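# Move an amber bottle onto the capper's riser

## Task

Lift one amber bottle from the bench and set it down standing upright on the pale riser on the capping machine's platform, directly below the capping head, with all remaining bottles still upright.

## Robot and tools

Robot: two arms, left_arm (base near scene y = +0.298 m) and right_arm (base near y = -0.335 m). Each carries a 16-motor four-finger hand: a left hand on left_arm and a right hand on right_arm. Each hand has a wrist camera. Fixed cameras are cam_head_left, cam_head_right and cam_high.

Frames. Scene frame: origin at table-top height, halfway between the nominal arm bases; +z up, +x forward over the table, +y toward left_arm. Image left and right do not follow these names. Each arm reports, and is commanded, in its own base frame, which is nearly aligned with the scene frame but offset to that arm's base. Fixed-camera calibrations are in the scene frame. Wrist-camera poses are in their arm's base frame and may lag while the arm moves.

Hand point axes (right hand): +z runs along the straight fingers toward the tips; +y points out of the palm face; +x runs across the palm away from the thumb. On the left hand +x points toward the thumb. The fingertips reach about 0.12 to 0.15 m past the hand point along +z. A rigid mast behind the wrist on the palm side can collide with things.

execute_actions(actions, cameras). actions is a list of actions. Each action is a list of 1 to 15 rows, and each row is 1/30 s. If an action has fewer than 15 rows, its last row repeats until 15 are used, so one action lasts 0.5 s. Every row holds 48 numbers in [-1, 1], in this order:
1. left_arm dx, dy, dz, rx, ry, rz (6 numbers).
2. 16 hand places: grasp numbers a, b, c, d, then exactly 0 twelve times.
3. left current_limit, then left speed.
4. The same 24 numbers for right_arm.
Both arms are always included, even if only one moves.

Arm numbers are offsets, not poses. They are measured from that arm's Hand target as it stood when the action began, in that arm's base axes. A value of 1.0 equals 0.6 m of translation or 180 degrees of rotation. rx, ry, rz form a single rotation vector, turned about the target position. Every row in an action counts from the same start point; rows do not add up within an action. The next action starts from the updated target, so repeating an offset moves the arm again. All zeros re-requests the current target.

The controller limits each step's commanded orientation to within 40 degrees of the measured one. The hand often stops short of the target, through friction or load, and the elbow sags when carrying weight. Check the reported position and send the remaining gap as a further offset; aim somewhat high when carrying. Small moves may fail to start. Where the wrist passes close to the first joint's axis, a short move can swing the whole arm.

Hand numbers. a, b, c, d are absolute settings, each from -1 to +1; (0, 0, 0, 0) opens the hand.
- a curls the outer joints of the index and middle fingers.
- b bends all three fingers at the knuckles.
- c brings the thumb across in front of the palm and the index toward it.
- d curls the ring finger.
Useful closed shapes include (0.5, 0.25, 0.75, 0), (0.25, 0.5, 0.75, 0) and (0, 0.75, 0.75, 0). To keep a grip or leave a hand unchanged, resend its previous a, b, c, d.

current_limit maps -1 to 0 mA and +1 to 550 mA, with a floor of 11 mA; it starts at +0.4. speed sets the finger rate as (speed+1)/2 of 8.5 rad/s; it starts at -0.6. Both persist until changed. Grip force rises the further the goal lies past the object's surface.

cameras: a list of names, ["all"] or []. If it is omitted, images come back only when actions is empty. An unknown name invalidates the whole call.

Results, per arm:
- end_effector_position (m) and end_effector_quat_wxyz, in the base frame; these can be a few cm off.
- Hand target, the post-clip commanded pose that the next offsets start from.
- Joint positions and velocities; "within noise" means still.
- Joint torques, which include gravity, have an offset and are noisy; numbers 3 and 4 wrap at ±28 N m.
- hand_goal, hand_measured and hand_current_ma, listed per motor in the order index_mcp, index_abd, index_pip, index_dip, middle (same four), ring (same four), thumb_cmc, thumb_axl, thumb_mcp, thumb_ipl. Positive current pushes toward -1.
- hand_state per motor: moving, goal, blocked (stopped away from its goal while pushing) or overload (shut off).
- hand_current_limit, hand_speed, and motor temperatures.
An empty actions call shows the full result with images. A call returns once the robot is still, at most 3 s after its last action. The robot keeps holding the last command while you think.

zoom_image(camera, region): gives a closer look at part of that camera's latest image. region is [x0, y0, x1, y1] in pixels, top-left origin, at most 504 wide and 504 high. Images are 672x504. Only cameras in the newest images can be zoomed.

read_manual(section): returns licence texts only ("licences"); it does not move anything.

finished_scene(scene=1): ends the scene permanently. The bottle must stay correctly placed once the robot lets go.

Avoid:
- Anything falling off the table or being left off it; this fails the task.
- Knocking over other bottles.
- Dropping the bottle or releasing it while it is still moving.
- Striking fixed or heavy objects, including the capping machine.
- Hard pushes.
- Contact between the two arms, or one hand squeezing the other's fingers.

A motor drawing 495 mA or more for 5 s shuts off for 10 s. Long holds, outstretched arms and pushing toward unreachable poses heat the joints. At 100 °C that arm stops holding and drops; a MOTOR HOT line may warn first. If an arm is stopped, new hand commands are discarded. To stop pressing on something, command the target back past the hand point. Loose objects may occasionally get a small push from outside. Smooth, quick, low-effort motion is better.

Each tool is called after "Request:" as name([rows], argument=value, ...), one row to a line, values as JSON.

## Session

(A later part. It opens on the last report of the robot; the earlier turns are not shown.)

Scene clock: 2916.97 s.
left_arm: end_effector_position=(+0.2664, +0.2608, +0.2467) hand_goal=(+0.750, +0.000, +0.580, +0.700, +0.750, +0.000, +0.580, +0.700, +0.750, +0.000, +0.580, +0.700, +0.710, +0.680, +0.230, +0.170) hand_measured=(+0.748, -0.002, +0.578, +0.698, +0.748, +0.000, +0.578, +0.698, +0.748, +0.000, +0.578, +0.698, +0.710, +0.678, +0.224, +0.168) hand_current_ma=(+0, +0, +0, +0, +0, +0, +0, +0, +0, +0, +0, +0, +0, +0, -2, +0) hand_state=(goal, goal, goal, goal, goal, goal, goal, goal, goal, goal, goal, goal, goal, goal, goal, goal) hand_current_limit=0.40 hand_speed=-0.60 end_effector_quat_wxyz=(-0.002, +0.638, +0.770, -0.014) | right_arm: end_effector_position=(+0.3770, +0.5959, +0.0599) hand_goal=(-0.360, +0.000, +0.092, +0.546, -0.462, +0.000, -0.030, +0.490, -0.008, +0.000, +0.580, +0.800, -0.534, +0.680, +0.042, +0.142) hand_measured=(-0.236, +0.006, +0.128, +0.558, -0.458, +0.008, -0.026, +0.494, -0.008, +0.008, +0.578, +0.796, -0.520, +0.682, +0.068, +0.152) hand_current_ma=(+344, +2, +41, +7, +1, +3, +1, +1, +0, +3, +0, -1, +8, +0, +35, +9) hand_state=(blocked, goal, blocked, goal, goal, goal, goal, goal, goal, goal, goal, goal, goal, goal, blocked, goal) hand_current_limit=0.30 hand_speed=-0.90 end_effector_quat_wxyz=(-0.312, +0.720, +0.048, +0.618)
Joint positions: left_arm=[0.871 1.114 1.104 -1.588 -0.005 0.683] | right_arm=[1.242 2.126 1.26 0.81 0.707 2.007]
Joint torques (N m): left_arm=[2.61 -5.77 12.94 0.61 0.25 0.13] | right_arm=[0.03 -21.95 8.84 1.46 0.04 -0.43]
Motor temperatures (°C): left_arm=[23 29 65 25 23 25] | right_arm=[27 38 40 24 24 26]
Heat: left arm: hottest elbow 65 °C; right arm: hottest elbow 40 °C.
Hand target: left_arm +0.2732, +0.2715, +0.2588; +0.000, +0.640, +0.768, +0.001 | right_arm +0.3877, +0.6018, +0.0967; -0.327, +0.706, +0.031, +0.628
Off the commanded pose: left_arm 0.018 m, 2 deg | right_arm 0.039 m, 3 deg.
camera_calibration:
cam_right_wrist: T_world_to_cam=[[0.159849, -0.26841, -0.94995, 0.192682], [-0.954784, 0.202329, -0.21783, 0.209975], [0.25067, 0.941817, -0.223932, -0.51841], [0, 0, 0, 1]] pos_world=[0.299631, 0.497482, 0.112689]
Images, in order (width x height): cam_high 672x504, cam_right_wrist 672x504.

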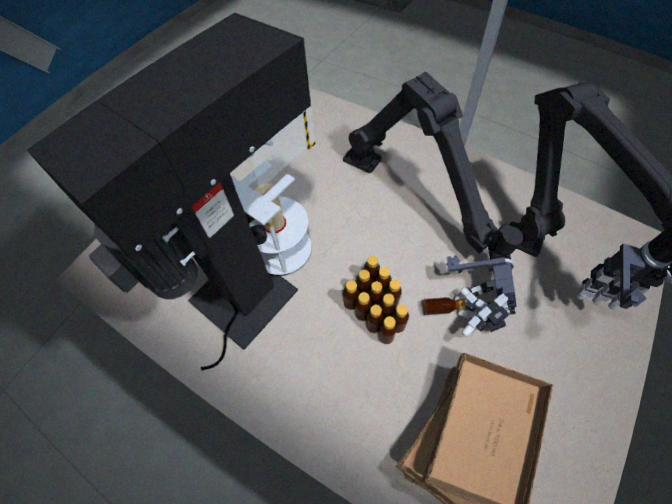

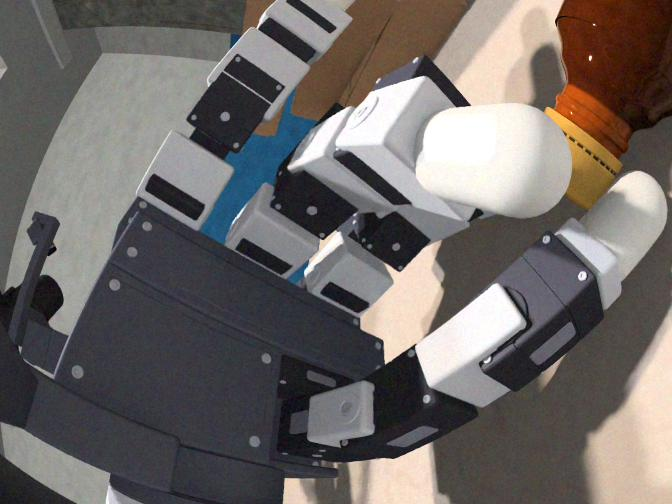

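Request:
execute_actions([
  [[0,0,0,0,0,0,0,0,0,0,0,0,0,0,0,0,0,0,0,0,0,0,0.4,-0.6,0,0,0.008,0,0,0,0.30,0.66,0.75,0,0,0,0,0,0,0,0,0,0,0,0,0,0.3,-0.9]],
  [[0,0,0,0,0,0,0,0,0,0,0,0,0,0,0,0,0,0,0,0,0,0,0.4,-0.6,0,0,0.008,0,0,0,0.30,0.66,0.75,0,0,0,0,0,0,0,0,0,0,0,0,0,0.3,-0.9]],
])

Scene clock: 2924.97 s.
left_arm: end_effector_position=(+0.2664, +0.2608, +0.2467) hand_goal=(+0.750, +0.000, +0.580, +0.700, +0.750, +0.000, +0.580, +0.700, +0.750, +0.000, +0.580, +0.700, +0.710, +0.680, +0.230, +0.170) hand_measured=(+0.748, -0.002, +0.578, +0.698, +0.748, +0.000, +0.578, +0.698, +0.748, +0.000, +0.578, +0.698, +0.710, +0.678, +0.224, +0.168) hand_current_ma=(+0, +0, +0, +0, +0, +0, +0, +0, +0, +0, +0, +0, +0, +0, -2, +0) hand_state=(goal, goal, goal, goal, goal, goal, goal, goal, goal, goal, goal, goal, goal, goal, goal, goal) hand_current_limit=0.40 hand_speed=-0.60 end_effector_quat_wxyz=(-0.002, +0.638, +0.770, -0.014) | right_arm: end_effector_position=(+0.3781, +0.5949, +0.0666) hand_goal=(-0.374, +0.000, +0.096, +0.548, -0.480, +0.000, -0.032, +0.490, -0.022, +0.000, +0.580, +0.802, -0.534, +0.680, +0.042, +0.144) hand_measured=(-0.246, +0.012, +0.134, +0.562, -0.476, +0.008, -0.028, +0.494, -0.022, +0.008, +0.578, +0.798, -0.520, +0.682, +0.072, +0.156) hand_current_ma=(+357, +5, +44, +8, +1, +3, +1, +1, +0, +3, +0, -1, +8, +0, +43, +12) hand_state=(blocked, goal, blocked, goal, goal, goal, goal, goal, goal, goal, goal, goal, goal, goal, blocked, goal) hand_current_limit=0.30 hand_speed=-0.90 end_effector_quat_wxyz=(-0.310, +0.722, +0.048, +0.617)
Joint positions: left_arm=[0.871 1.114 1.104 -1.588 -0.005 0.683] | right_arm=[1.24 2.111 1.26 0.789 0.706 2.011]
Joint torques (N m): left_arm=[2.55 -5.77 12.96 0.61 0.25 0.13] | right_arm=[0.15 -21.95 9.01 1.54 0.07 -0.46]
Motor temperatures (°C): left_arm=[23 29 65 25 23 25] | right_arm=[27 40 40 24 24 27]
Heat: left arm: hottest elbow 65 °C; right arm: hottest shoulder 40 °C.
Hand target: left_arm +0.2732, +0.2715, +0.2588; +0.000, +0.640, +0.768, +0.001 | right_arm +0.3877, +0.6018, +0.1064; -0.327, +0.706, +0.030, +0.628
Off the commanded pose: left_arm 0.018 m, 2 deg | right_arm 0.042 m, 4 deg.

Request:
execute_actions([
  [[0,0,0,0,0,0,0,0,0,0,0,0,0,0,0,0,0,0,0,0,0,0,0.4,-0.6,0.0015,-0.0022,0.008,0,0,0,0.30,0.66,0.75,0,0,0,0,0,0,0,0,0,0,0,0,0,0.3,-0.9]],
  [[0,0,0,0,0,0,0,0,0,0,0,0,0,0,0,0,0,0,0,0,0,0,0.4,-0.6,0.0017,-0.0026,0.008,0,0,0,0.30,0.66,0.75,0,0,0,0,0,0,0,0,0,0,0,0,0,0.3,-0.9]],
], cameras=["cam_high","cam_right_wrist"])

Request:
zoom_image(camera="cam_high", region=[400, 240, 540, 350])

Scene clock: 2936.33 s.
left_arm: end_effector_position=(+0.2664, +0.2608, +0.2467) hand_goal=(+0.750, +0.000, +0.580, +0.700, +0.750, +0.000, +0.580, +0.700, +0.750, +0.000, +0.580, +0.700, +0.710, +0.680, +0.230, +0.170) hand_measured=(+0.748, -0.002, +0.578, +0.698, +0.748, +0.000, +0.578, +0.698, +0.748, +0.000, +0.578, +0.698, +0.710, +0.678, +0.224, +0.168) hand_current_ma=(+0, +0, +0, +0, +0, +0, +0, +0, +0, +0, +0, +0, +0, +0, -2, +0) hand_state=(goal, goal, goal, goal, goal, goal, goal, goal, goal, goal, goal, goal, goal, goal, goal, goal) hand_current_limit=0.40 hand_speed=-0.60 end_effector_quat_wxyz=(-0.002, +0.638, +0.770, -0.014) | right_arm: end_effector_position=(+0.3808, +0.5935, +0.0775) hand_goal=(-0.374, +0.000, +0.096, +0.548, -0.480, +0.000, -0.032, +0.490, -0.022, +0.000, +0.580, +0.802, -0.534, +0.680, +0.042, +0.144) hand_measured=(-0.250, +0.012, +0.136, +0.564, -0.476, +0.008, -0.028, +0.494, -0.022, +0.008, +0.578, +0.798, -0.520, +0.682, +0.072, +0.158) hand_current_ma=(+348, +5, +48, +9, +1, +3, +1, +1, +0, +3, +0, -1, +9, +0, +45, +13) hand_state=(blocked, goal, blocked, goal, goal, goal, goal, goal, goal, goal, goal, goal, goal, goal, blocked, goal) hand_current_limit=0.30 hand_speed=-0.90 end_effector_quat_wxyz=(-0.311, +0.721, +0.046, +0.618)
Joint positions: left_arm=[0.871 1.114 1.104 -1.588 -0.005 0.683] | right_arm=[1.235 2.09 1.26 0.771 0.705 2.011]
Joint torques (N m): left_arm=[2.61 -5.71 12.96 0.61 0.25 0.13] | right_arm=[0.32 -22.01 8.81 1.62 -0.05 -0.5]
Motor temperatures (°C): left_arm=[23 28 65 25 23 25] | right_arm=[27 40 40 24 24 27]
Heat: left arm: hottest elbow 65 °C; right arm: hottest shoulder 40 °C.
Hand target: left_arm +0.2732, +0.2715, +0.2588; +0.000, +0.640, +0.768, +0.001 | right_arm +0.3897, +0.5989, +0.1159; -0.327, +0.706, +0.030, +0.628
Off the commanded pose: left_arm 0.018 m, 2 deg | right_arm 0.040 m, 3 deg.
camera_calibration:
cam_right_wrist: T_world_to_cam=[[0.15554, -0.26812, -0.950747, 0.209667], [-0.954416, 0.207418, -0.214634, 0.214534], [0.25475, 0.940792, -0.223636, -0.51421], [0, 0, 0, 1]] pos_world=[0.303138, 0.495482, 0.130391]
Images, in order (width x height): cam_high 672x504, cam_right_wrist 672x504.

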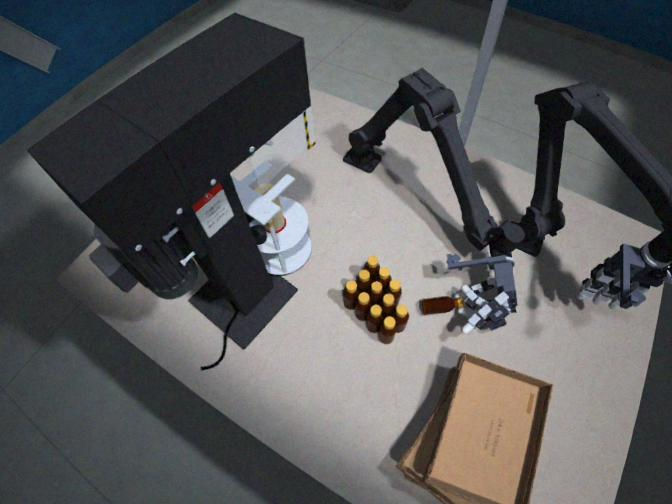

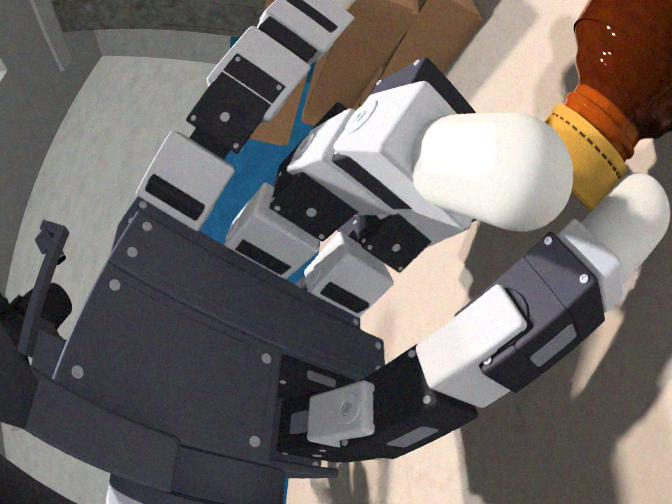

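Scaled by 3.600 from the camera's 672x504 image, which has a finer 960x720 frame.

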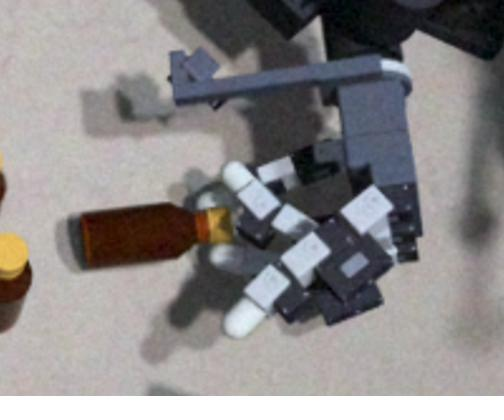

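Request:
execute_actions([
  [[0,0,0,0,0,0,0,0,0,0,0,0,0,0,0,0,0,0,0,0,0,0,0.4,-0.6,0.0018,-0.0042,0.008,0,0,0,0.30,0.66,0.75,0,0,0,0,0,0,0,0,0,0,0,0,0,0.3,-0.9]],
  [[0,0,0,0,0,0,0,0,0,0,0,0,0,0,0,0,0,0,0,0,0,0,0.4,-0.6,0.0022,-0.0046,0.008,0,0,0,0.30,0.66,0.75,0,0,0,0,0,0,0,0,0,0,0,0,0,0.3,-0.9]],
  [[0,0,0,0,0,0,0,0,0,0,0,0,0,0,0,0,0,0,0,0,0,0,0.4,-0.6,0.0026,-0.0052,0.008,0,0,0,0.30,0.66,0.75,0,0,0,0,0,0,0,0,0,0,0,0,0,0.3,-0.9]],
], cameras=["cam_high","cam_right_wrist"])

Request:
zoom_image(camera="cam_high", region=[400, 240, 540, 350])

Scene clock: 2951.60 s.
left_arm: end_effector_position=(+0.2664, +0.2608, +0.2467) hand_goal=(+0.750, +0.000, +0.580, +0.700, +0.750, +0.000, +0.580, +0.700, +0.750, +0.000, +0.580, +0.700, +0.710, +0.680, +0.230, +0.170) hand_measured=(+0.748, -0.002, +0.578, +0.698, +0.748, +0.000, +0.578, +0.698, +0.748, +0.000, +0.578, +0.698, +0.710, +0.678, +0.224, +0.168) hand_current_ma=(+0, +0, +0, +0, +0, +0, +0, +0, +0, +0, +0, +0, +0, +0, -2, +0) hand_state=(goal, goal, goal, goal, goal, goal, goal, goal, goal, goal, goal, goal, goal, goal, goal, goal) hand_current_limit=0.40 hand_speed=-0.60 end_effector_quat_wxyz=(-0.002, +0.638, +0.770, -0.014) | right_arm: end_effector_position=(+0.3880, +0.5907, +0.0985) hand_goal=(-0.374, +0.000, +0.096, +0.548, -0.480, +0.000, -0.032, +0.490, -0.022, +0.000, +0.580, +0.802, -0.534, +0.680, +0.042, +0.144) hand_measured=(-0.254, +0.012, +0.136, +0.564, -0.476, +0.008, -0.028, +0.494, -0.022, +0.008, +0.578, +0.798, -0.520, +0.682, +0.074, +0.160) hand_current_ma=(+325, +5, +49, +10, +1, +3, +1, +1, +0, +3, +0, -1, +9, +0, +49, +16) hand_state=(blocked, goal, blocked, goal, goal, goal, goal, goal, goal, goal, goal, goal, goal, goal, blocked, goal) hand_current_limit=0.30 hand_speed=-0.90 end_effector_quat_wxyz=(-0.315, +0.718, +0.041, +0.620)
Joint positions: left_arm=[0.871 1.114 1.104 -1.588 -0.005 0.683] | right_arm=[1.223 2.053 1.26 0.75 0.695 2.011]
Joint torques (N m): left_arm=[2.55 -5.77 12.96 0.59 0.25 0.13] | right_arm=[0.26 -22.01 7.75 1.57 -0.12 -0.48]
Motor temperatures (°C): left_arm=[23 28 65 25 23 25] | right_arm=[27 41 39 24 24 27]
Heat: left arm: hottest elbow 65 °C; right arm: hottest shoulder 41 °C.
Hand target: left_arm +0.2732, +0.2715, +0.2588; +0.000, +0.640, +0.768, +0.001 | right_arm +0.3936, +0.5905, +0.1303; -0.327, +0.706, +0.030, +0.628
Off the commanded pose: left_arm 0.018 m, 2 deg | right_arm 0.032 m, 2 deg.
camera_calibration:
cam_right_wrist: T_world_to_cam=[[0.159206, -0.254698, -0.953825, 0.218703], [-0.95284, 0.213196, -0.215971, 0.222629], [0.258359, 0.943227, -0.208744, -0.512963], [0, 0, 0, 1]] pos_world=[0.30984, 0.49208, 0.149607]
Images, in order (width x height): cam_high 672x504, cam_right_wrist 672x504.

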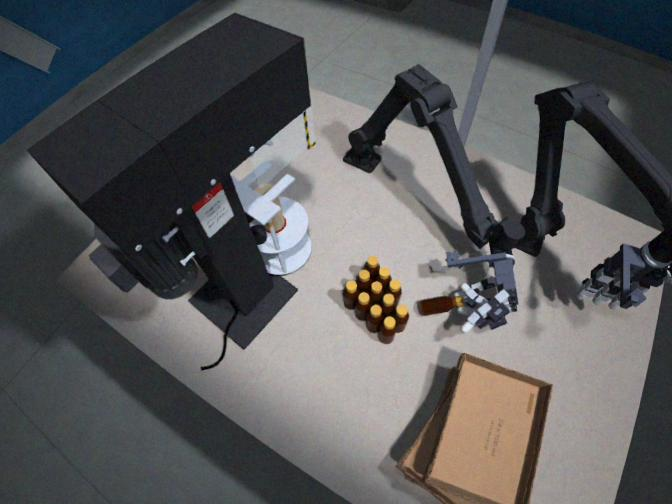

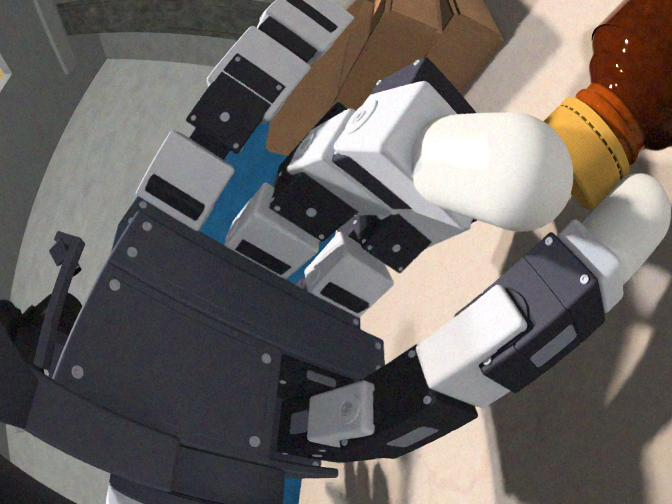

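Scaled by 3.600 from the camera's 672x504 image, which has a finer 960x720 frame.

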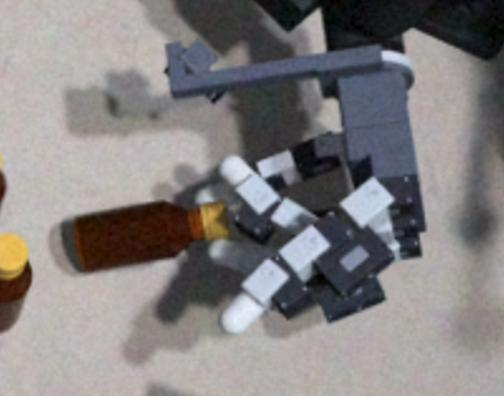

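Request:
execute_actions([
  [[0,0,0,0,0,0,0,0,0,0,0,0,0,0,0,0,0,0,0,0,0,0,0.4,-0.6,0.0025,-0.0085,0.004,0,0,0,0.30,0.66,0.75,0,0,0,0,0,0,0,0,0,0,0,0,0,0.3,-0.9]],
  [[0,0,0,0,0,0,0,0,0,0,0,0,0,0,0,0,0,0,0,0,0,0,0.4,-0.6,0.0025,-0.0085,0.004,0,0,0,0.30,0.66,0.75,0,0,0,0,0,0,0,0,0,0,0,0,0,0.3,-0.9]],
  [[0,0,0,0,0,0,0,0,0,0,0,0,0,0,0,0,0,0,0,0,0,0,0.4,-0.6,0.0025,-0.0085,0.004,0,0,0,0.30,0.66,0.75,0,0,0,0,0,0,0,0,0,0,0,0,0,0.3,-0.9]],
], cameras=["cam_high"])

Request:
zoom_image(camera="cam_high", region=[400, 240, 540, 350])

Scene clock: 2973.00 s.
left_arm: end_effector_position=(+0.2664, +0.2608, +0.2467) hand_goal=(+0.750, +0.000, +0.580, +0.700, +0.750, +0.000, +0.580, +0.700, +0.750, +0.000, +0.580, +0.700, +0.710, +0.680, +0.230, +0.170) hand_measured=(+0.748, -0.002, +0.578, +0.698, +0.748, +0.000, +0.578, +0.698, +0.748, +0.000, +0.578, +0.698, +0.710, +0.678, +0.224, +0.168) hand_current_ma=(+0, +0, +0, +0, +0, +0, +0, +0, +0, +0, +0, +0, +0, +0, -2, +0) hand_state=(goal, goal, goal, goal, goal, goal, goal, goal, goal, goal, goal, goal, goal, goal, goal, goal) hand_current_limit=0.40 hand_speed=-0.60 end_effector_quat_wxyz=(-0.002, +0.638, +0.770, -0.014) | right_arm: end_effector_position=(+0.3915, +0.5794, +0.1106) hand_goal=(-0.374, +0.000, +0.096, +0.548, -0.480, +0.000, -0.032, +0.490, -0.022, +0.000, +0.580, +0.802, -0.534, +0.680, +0.042, +0.144) hand_measured=(-0.260, +0.012, +0.136, +0.564, -0.476, +0.008, -0.028, +0.494, -0.022, +0.008, +0.578, +0.798, -0.520, +0.682, +0.076, +0.162) hand_current_ma=(+298, +5, +49, +10, +1, +3, +1, +1, +0, +3, +0, -1, +9, +0, +55, +19) hand_state=(blocked, goal, blocked, goal, goal, goal, goal, goal, goal, goal, goal, goal, goal, goal, blocked, goal) hand_current_limit=0.30 hand_speed=-0.90 end_effector_quat_wxyz=(-0.319, +0.716, +0.041, +0.620)
Joint positions: left_arm=[0.871 1.114 1.104 -1.588 -0.005 0.683] | right_arm=[1.21 2.013 1.227 0.75 0.677 2.011]
Joint torques (N m): left_arm=[2.55 -5.71 12.96 0.61 0.25 0.13] | right_arm=[0.15 -21.07 7.32 1.76 -0.06 -0.47]
Motor temperatures (°C): left_arm=[23 28 65 25 23 25] | right_arm=[27 41 39 24 24 27]
Heat: left arm: hottest elbow 65 °C; right arm: hottest shoulder 41 °C.
Hand target: left_arm +0.2732, +0.2715, +0.2588; +0.000, +0.640, +0.768, +0.001 | right_arm +0.3982, +0.5752, +0.1375; -0.327, +0.706, +0.030, +0.628
Off the commanded pose: left_arm 0.018 m, 2 deg | right_arm 0.028 m, 2 deg.
Images, in order (width x height): cam_high 672x504.

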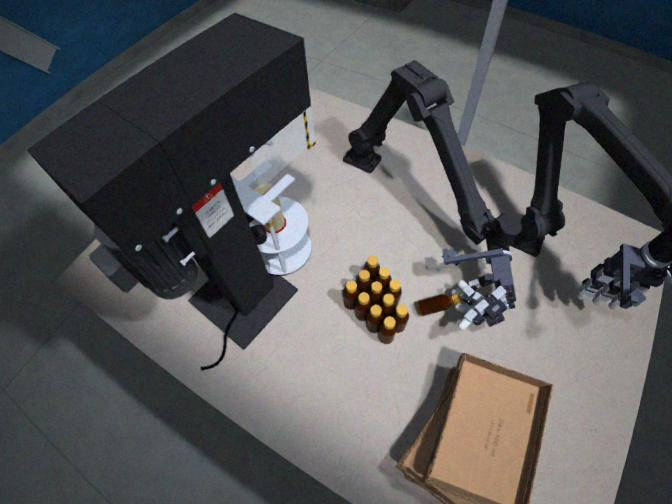

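Scaled by 3.600 from the camera's 672x504 image, which has a finer 960x720 frame.

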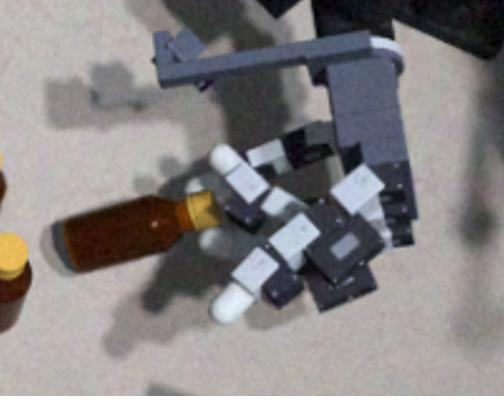

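Request:
execute_actions(actions=[], cameras=["cam_head_left","cam_right_wrist"])

Request:
zoom_image(camera="cam_head_left", region=[220, 190, 380, 310])

Scene clock: 2981.57 s.
left_arm: end_effector_position=(+0.2664, +0.2608, +0.2467) hand_goal=(+0.750, +0.000, +0.580, +0.700, +0.750, +0.000, +0.580, +0.700, +0.750, +0.000, +0.580, +0.700, +0.710, +0.680, +0.230, +0.170) hand_measured=(+0.748, -0.002, +0.578, +0.698, +0.748, +0.000, +0.578, +0.698, +0.748, +0.000, +0.578, +0.698, +0.710, +0.678, +0.224, +0.168) hand_current_ma=(+0, +0, +0, +0, +0, +0, +0, +0, +0, +0, +0, +0, +0, +0, -2, +0) hand_state=(goal, goal, goal, goal, goal, goal, goal, goal, goal, goal, goal, goal, goal, goal, goal, goal) hand_current_limit=0.40 hand_speed=-0.60 end_effector_quat_wxyz=(-0.002, +0.638, +0.770, -0.014) | right_arm: end_effector_position=(+0.3915, +0.5794, +0.1106) hand_goal=(-0.374, +0.000, +0.096, +0.548, -0.480, +0.000, -0.032, +0.490, -0.022, +0.000, +0.580, +0.802, -0.534, +0.680, +0.042, +0.144) hand_measured=(-0.260, +0.012, +0.136, +0.564, -0.476, +0.008, -0.028, +0.494, -0.022, +0.008, +0.578, +0.798, -0.520, +0.682, +0.076, +0.162) hand_current_ma=(+298, +5, +49, +10, +1, +3, +1, +1, +0, +3, +0, -1, +9, +0, +55, +19) hand_state=(blocked, goal, blocked, goal, goal, goal, goal, goal, goal, goal, goal, goal, goal, goal, blocked, goal) hand_current_limit=0.30 hand_speed=-0.90 end_effector_quat_wxyz=(-0.319, +0.716, +0.041, +0.620)
Joint positions: left_arm=[0.871 1.114 1.104 -1.588 -0.005 0.683] | right_arm=[1.21 2.013 1.227 0.75 0.677 2.011]
Joint velocities: within noise
Joint torques (N m): left_arm=[2.55 -5.71 12.94 0.62 0.25 0.13] | right_arm=[0.03 -21.07 7.28 1.77 -0.04 -0.48]
Motor temperatures (°C): left_arm=[23 28 65 25 23 25] | right_arm=[27 41 38 24 24 27]
Heat: left arm: hottest elbow 65 °C; right arm: hottest shoulder 41 °C.
Hand target: left_arm +0.2732, +0.2715, +0.2588; +0.000, +0.640, +0.768, +0.001 | right_arm +0.3982, +0.5752, +0.1375; -0.327, +0.706, +0.030, +0.628
Off the commanded pose: left_arm 0.018 m, 2 deg | right_arm 0.028 m, 2 deg.
camera_calibration:
cam_right_wrist: T_world_to_cam=[[0.162167, -0.247418, -0.955241, 0.221615], [-0.953599, 0.209571, -0.216169, 0.23335], [0.253675, 0.945973, -0.201952, -0.501229], [0, 0, 0, 1]] pos_world=[0.313733, 0.480078, 0.160915]
Images, in order (width x height): cam_head_left 672x504, cam_right_wrist 672x504.

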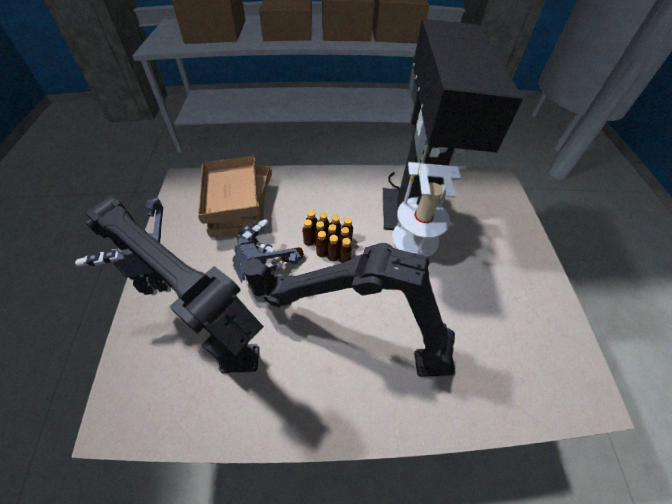

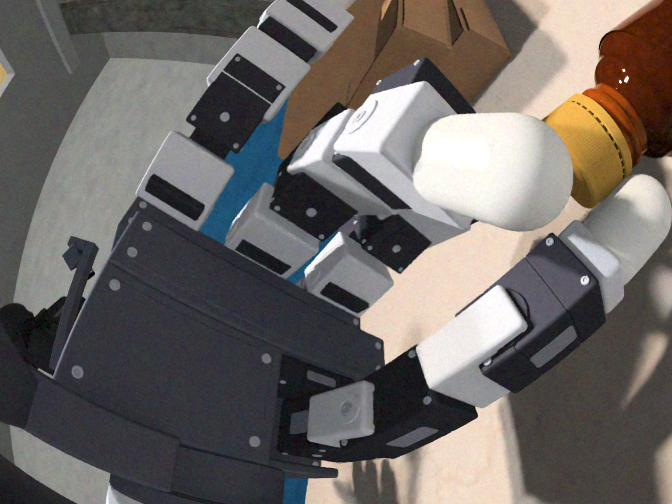

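Scaled by 3.150 from the camera's 672x504 image, which has a finer 960x720 frame.

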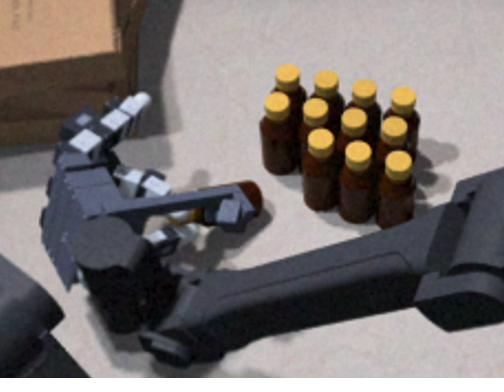

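Request:
execute_actions([
  [[0,0,0,0,0,0,0,0,0,0,0,0,0,0,0,0,0,0,0,0,0,0,0.4,-0.6,0.004,-0.0085,0.003,0,0,0,0.30,0.66,0.75,0,0,0,0,0,0,0,0,0,0,0,0,0,0.3,-0.9]],
  [[0,0,0,0,0,0,0,0,0,0,0,0,0,0,0,0,0,0,0,0,0,0,0.4,-0.6,0.004,-0.0085,0.003,0,0,0,0.30,0.66,0.75,0,0,0,0,0,0,0,0,0,0,0,0,0,0.3,-0.9]],
  [[0,0,0,0,0,0,0,0,0,0,0,0,0,0,0,0,0,0,0,0,0,0,0.4,-0.6,0.004,-0.0085,0.003,0,0,0,0.30,0.66,0.75,0,0,0,0,0,0,0,0,0,0,0,0,0,0.3,-0.9]],
], cameras=["cam_high"])

Request:
zoom_image(camera="cam_high", region=[400, 240, 540, 350])

Scene clock: 3009.37 s.
left_arm: end_effector_position=(+0.2664, +0.2608, +0.2467) hand_goal=(+0.750, +0.000, +0.580, +0.700, +0.750, +0.000, +0.580, +0.700, +0.750, +0.000, +0.580, +0.700, +0.710, +0.680, +0.230, +0.170) hand_measured=(+0.748, -0.002, +0.578, +0.698, +0.748, +0.000, +0.578, +0.698, +0.748, +0.000, +0.578, +0.698, +0.710, +0.678, +0.224, +0.168) hand_current_ma=(+0, +0, +0, +0, +0, +0, +0, +0, +0, +0, +0, +0, +0, +0, -2, +0) hand_state=(goal, goal, goal, goal, goal, goal, goal, goal, goal, goal, goal, goal, goal, goal, goal, goal) hand_current_limit=0.40 hand_speed=-0.60 end_effector_quat_wxyz=(-0.002, +0.638, +0.770, -0.014) | right_arm: end_effector_position=(+0.3988, +0.5646, +0.1173) hand_goal=(-0.374, +0.000, +0.096, +0.548, -0.480, +0.000, -0.032, +0.490, -0.022, +0.000, +0.580, +0.802, -0.534, +0.680, +0.042, +0.144) hand_measured=(-0.266, +0.012, +0.136, +0.564, -0.476, +0.008, -0.028, +0.494, -0.022, +0.008, +0.578, +0.798, -0.520, +0.682, +0.076, +0.162) hand_current_ma=(+275, +5, +49, +10, +1, +3, +1, +1, +0, +3, +0, -1, +9, +0, +55, +19) hand_state=(blocked, goal, blocked, goal, goal, goal, goal, goal, goal, goal, goal, goal, goal, goal, blocked, goal) hand_current_limit=0.30 hand_speed=-0.90 end_effector_quat_wxyz=(-0.319, +0.716, +0.041, +0.619)
Joint positions: left_arm=[0.871 1.114 1.104 -1.588 -0.005 0.683] | right_arm=[1.189 1.979 1.191 0.75 0.655 2.011]
Joint torques (N m): left_arm=[2.61 -5.71 12.96 0.64 0.25 0.13] | right_arm=[0.09 -20.54 7.24 1.87 -0.06 -0.49]
Motor temperatures (°C): left_arm=[23 28 65 25 23 25] | right_arm=[27 40 38 24 24 27]
Heat: left arm: hottest elbow 65 °C; right arm: hottest shoulder 40 °C.
Hand target: left_arm +0.2732, +0.2715, +0.2588; +0.000, +0.640, +0.768, +0.001 | right_arm +0.4054, +0.5600, +0.1431; -0.327, +0.706, +0.030, +0.628
Off the commanded pose: left_arm 0.018 m, 2 deg | right_arm 0.027 m, 2 deg.
Images, in order (width x height): cam_high 672x504.

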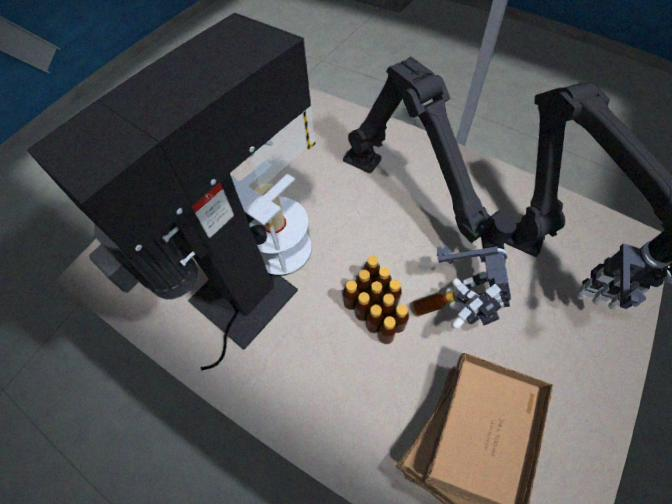

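Scaled by 3.600 from the camera's 672x504 image, which has a finer 960x720 frame.

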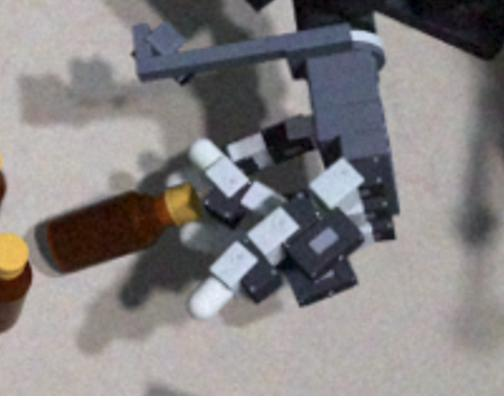

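Request:
execute_actions([
  [[0,0,0,0,0,0,0,0,0,0,0,0,0,0,0,0,0,0,0,0,0,0,0.4,-0.6,0,0,0,0,0,0,0.30,0.62,0.75,0,0,0,0,0,0,0,0,0,0,0,0,0,0.3,-0.9]],
  [[0,0,0,0,0,0,0,0,0,0,0,0,0,0,0,0,0,0,0,0,0,0,0.4,-0.6,0,0,0,0,0,0,0.30,0.59,0.75,0,0,0,0,0,0,0,0,0,0,0,0,0,0.3,-0.95]],
], cameras=["cam_high","cam_right_wrist"])

Request:
zoom_image(camera="cam_high", region=[400, 240, 540, 350])

Scene clock: 3070.33 s.
left_arm: end_effector_position=(+0.2664, +0.2608, +0.2467) hand_goal=(+0.750, +0.000, +0.580, +0.700, +0.750, +0.000, +0.580, +0.700, +0.750, +0.000, +0.580, +0.700, +0.710, +0.680, +0.230, +0.170) hand_measured=(+0.748, -0.002, +0.578, +0.698, +0.748, +0.000, +0.578, +0.698, +0.748, +0.000, +0.578, +0.698, +0.710, +0.678, +0.224, +0.168) hand_current_ma=(+0, +0, +0, +0, +0, +0, +0, +0, +0, +0, +0, +0, +0, +0, -2, +0) hand_state=(goal, goal, goal, goal, goal, goal, goal, goal, goal, goal, goal, goal, goal, goal, goal, goal) hand_current_limit=0.40 hand_speed=-0.60 end_effector_quat_wxyz=(-0.002, +0.638, +0.770, -0.014) | right_arm: end_effector_position=(+0.3988, +0.5646, +0.1173) hand_goal=(-0.278, +0.000, +0.074, +0.534, -0.358, +0.000, -0.018, +0.490, +0.082, +0.000, +0.580, +0.788, -0.534, +0.680, +0.042, +0.130) hand_measured=(-0.248, +0.012, +0.126, +0.556, -0.360, +0.008, -0.020, +0.494, +0.074, +0.008, +0.578, +0.790, -0.520, +0.682, +0.076, +0.152) hand_current_ma=(+32, +5, +73, +19, -1, +3, +0, +1, -4, +3, +0, +1, +9, +0, +55, +28) hand_state=(blocked, goal, blocked, blocked, goal, goal, goal, goal, goal, goal, goal, goal, goal, goal, blocked, blocked) hand_current_limit=0.30 hand_speed=-0.95 end_effector_quat_wxyz=(-0.319, +0.716, +0.041, +0.619)
Joint positions: left_arm=[0.871 1.114 1.104 -1.588 -0.005 0.683] | right_arm=[1.189 1.979 1.191 0.75 0.655 2.011]
Joint torques (N m): left_arm=[2.55 -5.71 12.94 0.61 0.25 0.13] | right_arm=[-0.03 -20.72 7.27 1.89 -0.04 -0.49]
Motor temperatures (°C): left_arm=[23 28 66 25 23 25] | right_arm=[27 39 36 24 24 27]
Heat: left arm: hottest elbow 66 °C; right arm: hottest shoulder 39 °C.
Hand target: left_arm +0.2732, +0.2715, +0.2588; +0.000, +0.640, +0.768, +0.001 | right_arm +0.4054, +0.5600, +0.1431; -0.327, +0.706, +0.030, +0.628
Off the commanded pose: left_arm 0.018 m, 2 deg | right_arm 0.027 m, 2 deg.
camera_calibration:
cam_right_wrist: T_world_to_cam=[[0.161117, -0.248481, -0.955143, 0.224134], [-0.953933, 0.208969, -0.215276, 0.245258], [0.253087, 0.945827, -0.203365, -0.487125], [0, 0, 0, 1]] pos_world=[0.321133, 0.465178, 0.167814]
Images, in order (width x height): cam_high 672x504, cam_right_wrist 672x504.

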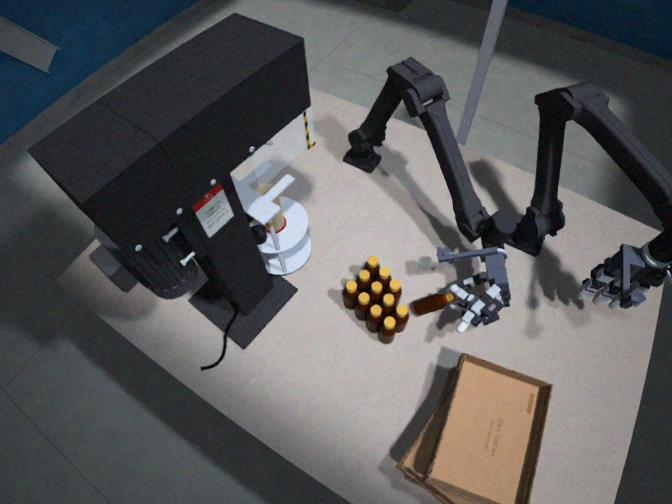

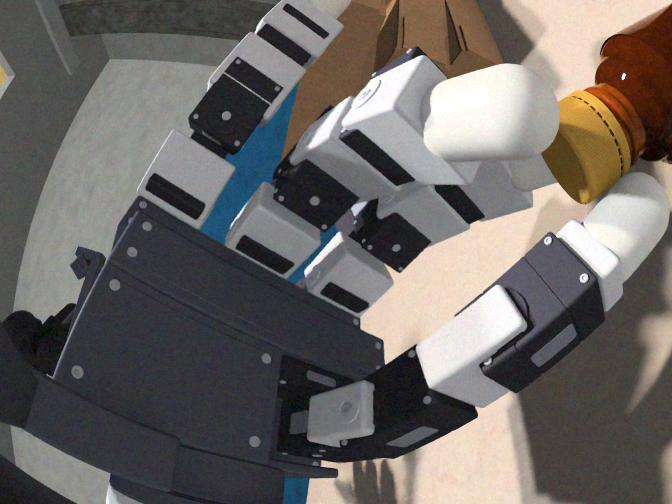

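Scaled by 3.600 from the camera's 672x504 image, which has a finer 960x720 frame.

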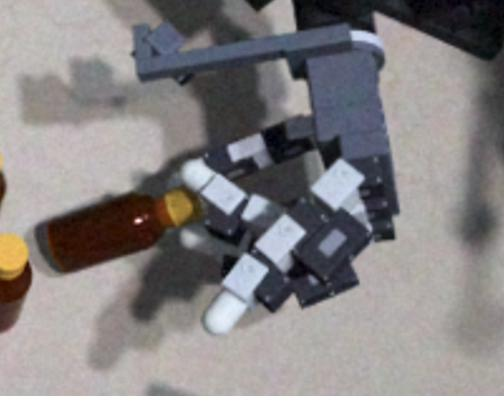

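Request:
execute_actions([
  [[0,0,0,0,0,0,0,0,0,0,0,0,0,0,0,0,0,0,0,0,0,0,0.4,-0.6,0.002,-0.004,0.001,0,0,0,0.30,0.63,0.75,0,0,0,0,0,0,0,0,0,0,0,0,0,0.3,-0.9]],
  [[0,0,0,0,0,0,0,0,0,0,0,0,0,0,0,0,0,0,0,0,0,0,0.4,-0.6,0.0045,-0.008,0.002,0,0,0,0.30,0.64,0.75,0,0,0,0,0,0,0,0,0,0,0,0,0,0.3,-0.9]],
  [[0,0,0,0,0,0,0,0,0,0,0,0,0,0,0,0,0,0,0,0,0,0,0.4,-0.6,0.0045,-0.008,0.002,0,0,0,0.30,0.64,0.75,0,0,0,0,0,0,0,0,0,0,0,0,0,0.3,-0.9]],
  [[0,0,0,0,0,0,0,0,0,0,0,0,0,0,0,0,0,0,0,0,0,0,0.4,-0.6,0.0045,-0.008,0.002,0,0,0,0.30,0.64,0.75,0,0,0,0,0,0,0,0,0,0,0,0,0,0.3,-0.9]],
], cameras=["cam_high","cam_head_left"])

Request:
zoom_image(camera="cam_high", region=[390, 240, 530, 350])

Request:
zoom_image(camera="cam_head_left", region=[220, 190, 380, 310])

Scene clock: 3099.03 s.
left_arm: end_effector_position=(+0.2664, +0.2608, +0.2467) hand_goal=(+0.750, +0.000, +0.580, +0.700, +0.750, +0.000, +0.580, +0.700, +0.750, +0.000, +0.580, +0.700, +0.710, +0.680, +0.230, +0.170) hand_measured=(+0.748, -0.002, +0.578, +0.698, +0.748, +0.000, +0.578, +0.698, +0.748, +0.000, +0.578, +0.698, +0.710, +0.678, +0.224, +0.168) hand_current_ma=(+0, +0, +0, +0, +0, +0, +0, +0, +0, +0, +0, +0, +0, +0, -2, +0) hand_state=(goal, goal, goal, goal, goal, goal, goal, goal, goal, goal, goal, goal, goal, goal, goal, goal) hand_current_limit=0.40 hand_speed=-0.60 end_effector_quat_wxyz=(-0.002, +0.638, +0.770, -0.014) | right_arm: end_effector_position=(+0.4086, +0.5477, +0.1228) hand_goal=(-0.346, +0.000, +0.090, +0.544, -0.444, +0.000, -0.028, +0.490, +0.008, +0.000, +0.580, +0.798, -0.534, +0.680, +0.042, +0.140) hand_measured=(-0.340, +0.012, +0.096, +0.546, -0.440, +0.008, -0.024, +0.494, +0.008, +0.008, +0.578, +0.794, -0.520, +0.682, +0.048, +0.144) hand_current_ma=(+2, +5, +2, +1, +1, +3, +1, +1, +0, +3, +0, -1, +9, +0, +4, +2) hand_state=(goal, goal, goal, goal, goal, goal, goal, goal, goal, goal, goal, goal, goal, goal, goal, goal) hand_current_limit=0.30 hand_speed=-0.90 end_effector_quat_wxyz=(-0.318, +0.717, +0.041, +0.619)
Joint positions: left_arm=[0.871 1.114 1.104 -1.588 -0.005 0.683] | right_arm=[1.162 1.945 1.156 0.75 0.629 2.011]
Joint torques (N m): left_arm=[2.55 -5.71 12.96 0.61 0.25 0.13] | right_arm=[0.15 -19.84 7.17 2.14 -0.04 -0.48]
Motor temperatures (°C): left_arm=[23 28 66 25 23 25] | right_arm=[27 40 36 24 24 27]
Heat: left arm: hottest elbow 66 °C; right arm: hottest shoulder 40 °C.
Hand target: left_arm +0.2732, +0.2715, +0.2588; +0.000, +0.640, +0.768, +0.001 | right_arm +0.4147, +0.5431, +0.1473; -0.327, +0.706, +0.030, +0.628
Off the commanded pose: left_arm 0.018 m, 2 deg | right_arm 0.026 m, 2 deg.
Images, in order (width x height): cam_head_left 672x504, cam_high 672x504.

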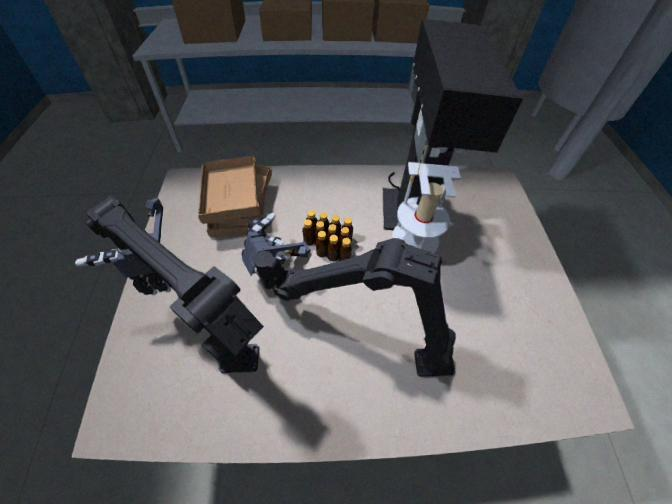

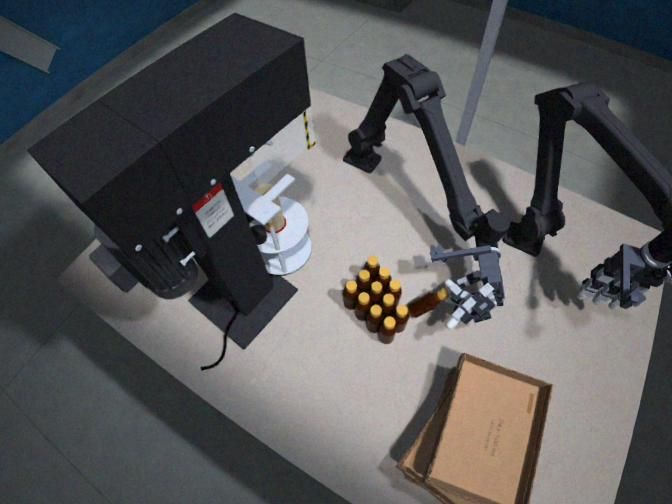

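Scaled by 3.600 from the camera's 672x504 image, which has a finer 960x720 frame.

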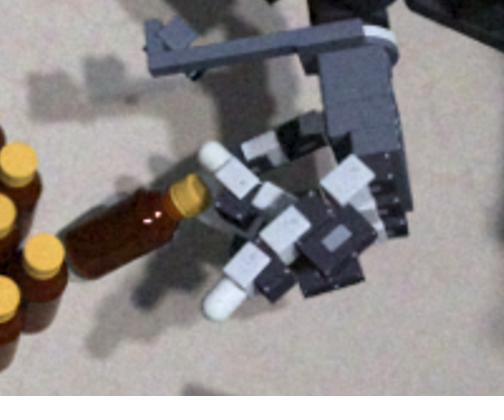

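Scaled by 3.150 from the camera's 672x504 image, which has a finer 960x720 frame.

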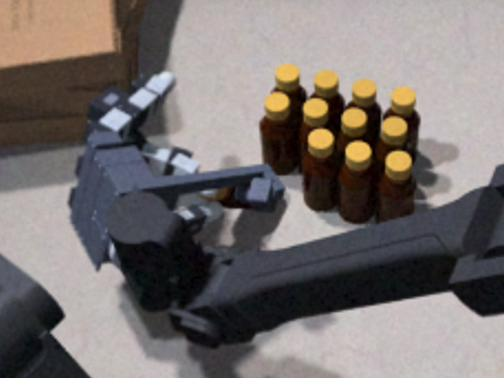

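Request:
execute_actions(actions=[], cameras=["cam_right_wrist"])

Request:
zoom_image(camera="cam_right_wrist", region=[430, 40, 672, 240])

Scene clock: 3105.27 s.
left_arm: end_effector_position=(+0.2664, +0.2608, +0.2467) hand_goal=(+0.750, +0.000, +0.580, +0.700, +0.750, +0.000, +0.580, +0.700, +0.750, +0.000, +0.580, +0.700, +0.710, +0.680, +0.230, +0.170) hand_measured=(+0.748, -0.002, +0.578, +0.698, +0.748, +0.000, +0.578, +0.698, +0.748, +0.000, +0.578, +0.698, +0.710, +0.678, +0.224, +0.168) hand_current_ma=(+0, +0, +0, +0, +0, +0, +0, +0, +0, +0, +0, +0, +0, +0, -2, +0) hand_state=(goal, goal, goal, goal, goal, goal, goal, goal, goal, goal, goal, goal, goal, goal, goal, goal) hand_current_limit=0.40 hand_speed=-0.60 end_effector_quat_wxyz=(-0.002, +0.638, +0.770, -0.014) | right_arm: end_effector_position=(+0.4086, +0.5477, +0.1228) hand_goal=(-0.346, +0.000, +0.090, +0.544, -0.444, +0.000, -0.028, +0.490, +0.008, +0.000, +0.580, +0.798, -0.534, +0.680, +0.042, +0.140) hand_measured=(-0.340, +0.012, +0.096, +0.546, -0.440, +0.008, -0.024, +0.494, +0.008, +0.008, +0.578, +0.794, -0.520, +0.682, +0.048, +0.144) hand_current_ma=(+2, +5, +2, +1, +1, +3, +1, +1, +0, +3, +0, -1, +9, +0, +4, +2) hand_state=(goal, goal, goal, goal, goal, goal, goal, goal, goal, goal, goal, goal, goal, goal, goal, goal) hand_current_limit=0.30 hand_speed=-0.90 end_effector_quat_wxyz=(-0.318, +0.717, +0.041, +0.619)
Joint positions: left_arm=[0.871 1.114 1.104 -1.588 -0.005 0.683] | right_arm=[1.162 1.945 1.156 0.75 0.629 2.011]
Joint velocities: within noise
Joint torques (N m): left_arm=[2.55 -5.71 12.94 0.62 0.25 0.13] | right_arm=[-0.03 -20.07 7.2 2.14 -0.05 -0.47]
Motor temperatures (°C): left_arm=[23 28 66 25 23 25] | right_arm=[27 40 36 24 24 27]
Heat: left arm: hottest elbow 66 °C; right arm: hottest shoulder 40 °C.
Hand target: left_arm +0.2732, +0.2715, +0.2588; +0.000, +0.640, +0.768, +0.001 | right_arm +0.4147, +0.5431, +0.1473; -0.327, +0.706, +0.030, +0.628
Off the commanded pose: left_arm 0.018 m, 2 deg | right_arm 0.026 m, 2 deg.
camera_calibration:
cam_right_wrist: T_world_to_cam=[[0.158974, -0.250601, -0.954948, 0.22569], [-0.954216, 0.209235, -0.21376, 0.259057], [0.253377, 0.945209, -0.205865, -0.47209], [0, 0, 0, 1]] pos_world=[0.330934, 0.448578, 0.173712]
Images, in order (width x height): cam_right_wrist 672x504.

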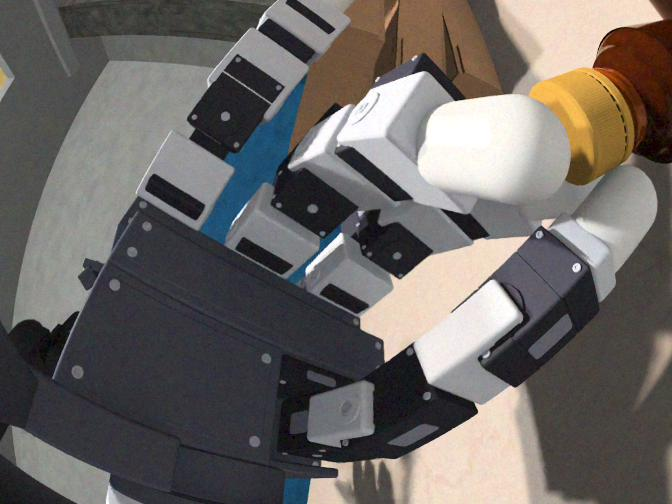

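Scaled by 2.083 from the camera's 672x504 image, which has a finer 960x720 frame.

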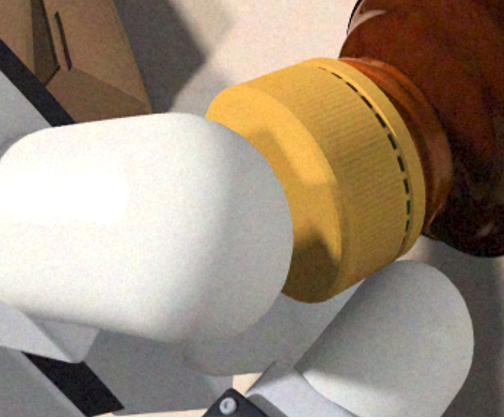

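Request:
execute_actions([
  [[0,0,0,0,0,0,0,0,0,0,0,0,0,0,0,0,0,0,0,0,0,0,0.4,-0.6,0.0037,-0.0038,0.0045,0,0,0,0.30,0.64,0.75,0,0,0,0,0,0,0,0,0,0,0,0,0,0.3,-0.9]],
  [[0,0,0,0,0,0,0,0,0,0,0,0,0,0,0,0,0,0,0,0,0,0,0.4,-0.6,0.0037,-0.0038,0.0045,0,0,0,0.30,0.64,0.75,0,0,0,0,0,0,0,0,0,0,0,0,0,0.3,-0.9]],
], cameras=["cam_high","cam_right_wrist"])

Request:
zoom_image(camera="cam_high", region=[390, 240, 530, 350])

Scene clock: 3177.47 s.
left_arm: end_effector_position=(+0.2664, +0.2608, +0.2467) hand_goal=(+0.750, +0.000, +0.580, +0.700, +0.750, +0.000, +0.580, +0.700, +0.750, +0.000, +0.580, +0.700, +0.710, +0.680, +0.230, +0.170) hand_measured=(+0.748, -0.002, +0.578, +0.698, +0.748, +0.000, +0.578, +0.698, +0.748, +0.000, +0.578, +0.698, +0.710, +0.678, +0.224, +0.168) hand_current_ma=(+0, +0, +0, +0, +0, +0, +0, +0, +0, +0, +0, +0, +0, +0, -2, +0) hand_state=(goal, goal, goal, goal, goal, goal, goal, goal, goal, goal, goal, goal, goal, goal, goal, goal) hand_current_limit=0.40 hand_speed=-0.60 end_effector_quat_wxyz=(-0.002, +0.638, +0.770, -0.014) | right_arm: end_effector_position=(+0.4141, +0.5440, +0.1307) hand_goal=(-0.346, +0.000, +0.090, +0.544, -0.444, +0.000, -0.028, +0.490, +0.008, +0.000, +0.580, +0.798, -0.534, +0.680, +0.042, +0.140) hand_measured=(-0.340, +0.012, +0.096, +0.546, -0.440, +0.008, -0.024, +0.494, +0.008, +0.008, +0.578, +0.794, -0.520, +0.682, +0.048, +0.144) hand_current_ma=(+2, +5, +2, +1, +1, +3, +1, +1, +0, +3, +0, -1, +9, +0, +4, +2) hand_state=(goal, goal, goal, goal, goal, goal, goal, goal, goal, goal, goal, goal, goal, goal, goal, goal) hand_current_limit=0.30 hand_speed=-0.90 end_effector_quat_wxyz=(-0.321, +0.714, +0.038, +0.621)
Joint positions: left_arm=[0.871 1.114 1.104 -1.588 -0.005 0.683] | right_arm=[1.15 1.931 1.152 0.75 0.619 2.011]
Joint torques (N m): left_arm=[2.55 -5.77 12.96 0.59 0.25 0.14] | right_arm=[0.15 -20.07 7.15 1.78 -0.08 -0.49]
Motor temperatures (°C): left_arm=[23 28 66 25 23 25] | right_arm=[27 41 35 24 24 27]
Heat: left arm: hottest elbow 66 °C; right arm: hottest shoulder 41 °C.
Hand target: left_arm +0.2732, +0.2715, +0.2588; +0.000, +0.640, +0.768, +0.001 | right_arm +0.4190, +0.5386, +0.1526; -0.327, +0.706, +0.030, +0.628
Off the commanded pose: left_arm 0.018 m, 2 deg | right_arm 0.023 m, 2 deg.
camera_calibration:
cam_right_wrist: T_world_to_cam=[[0.16275, -0.240661, -0.956867, 0.224688], [-0.953068, 0.21258, -0.21557, 0.264745], [0.25529, 0.947044, -0.194769, -0.471553], [0, 0, 0, 1]] pos_world=[0.336135, 0.444376, 0.180224]
Images, in order (width x height): cam_high 672x504, cam_right_wrist 672x504.

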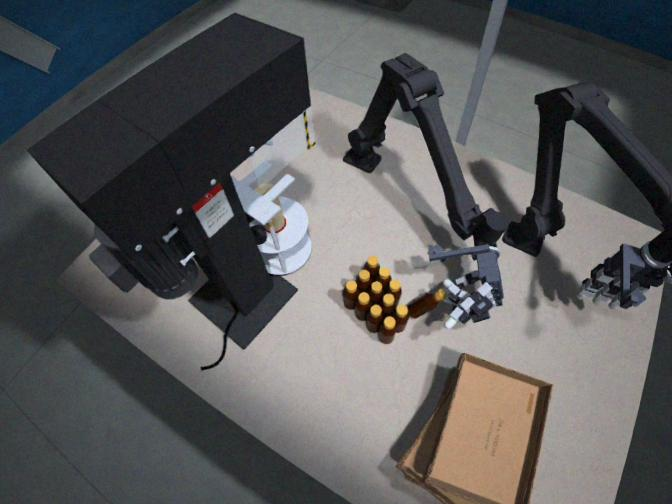

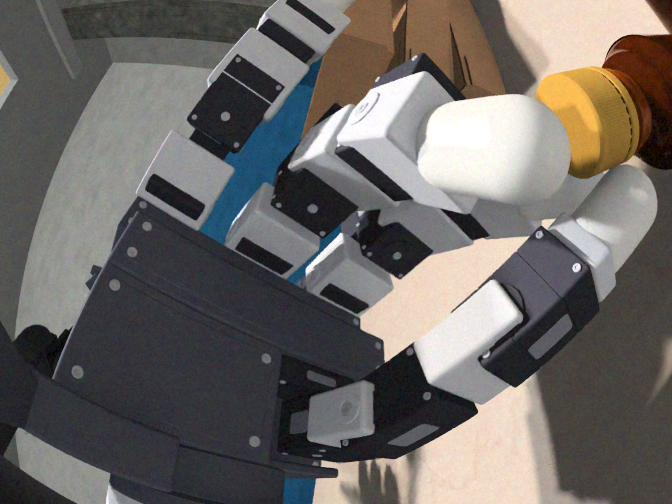

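Scaled by 3.600 from the camera's 672x504 image, which has a finer 960x720 frame.

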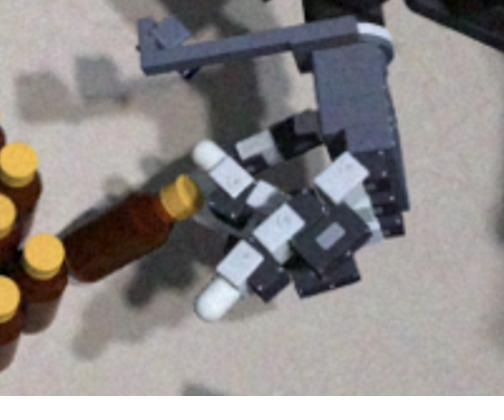

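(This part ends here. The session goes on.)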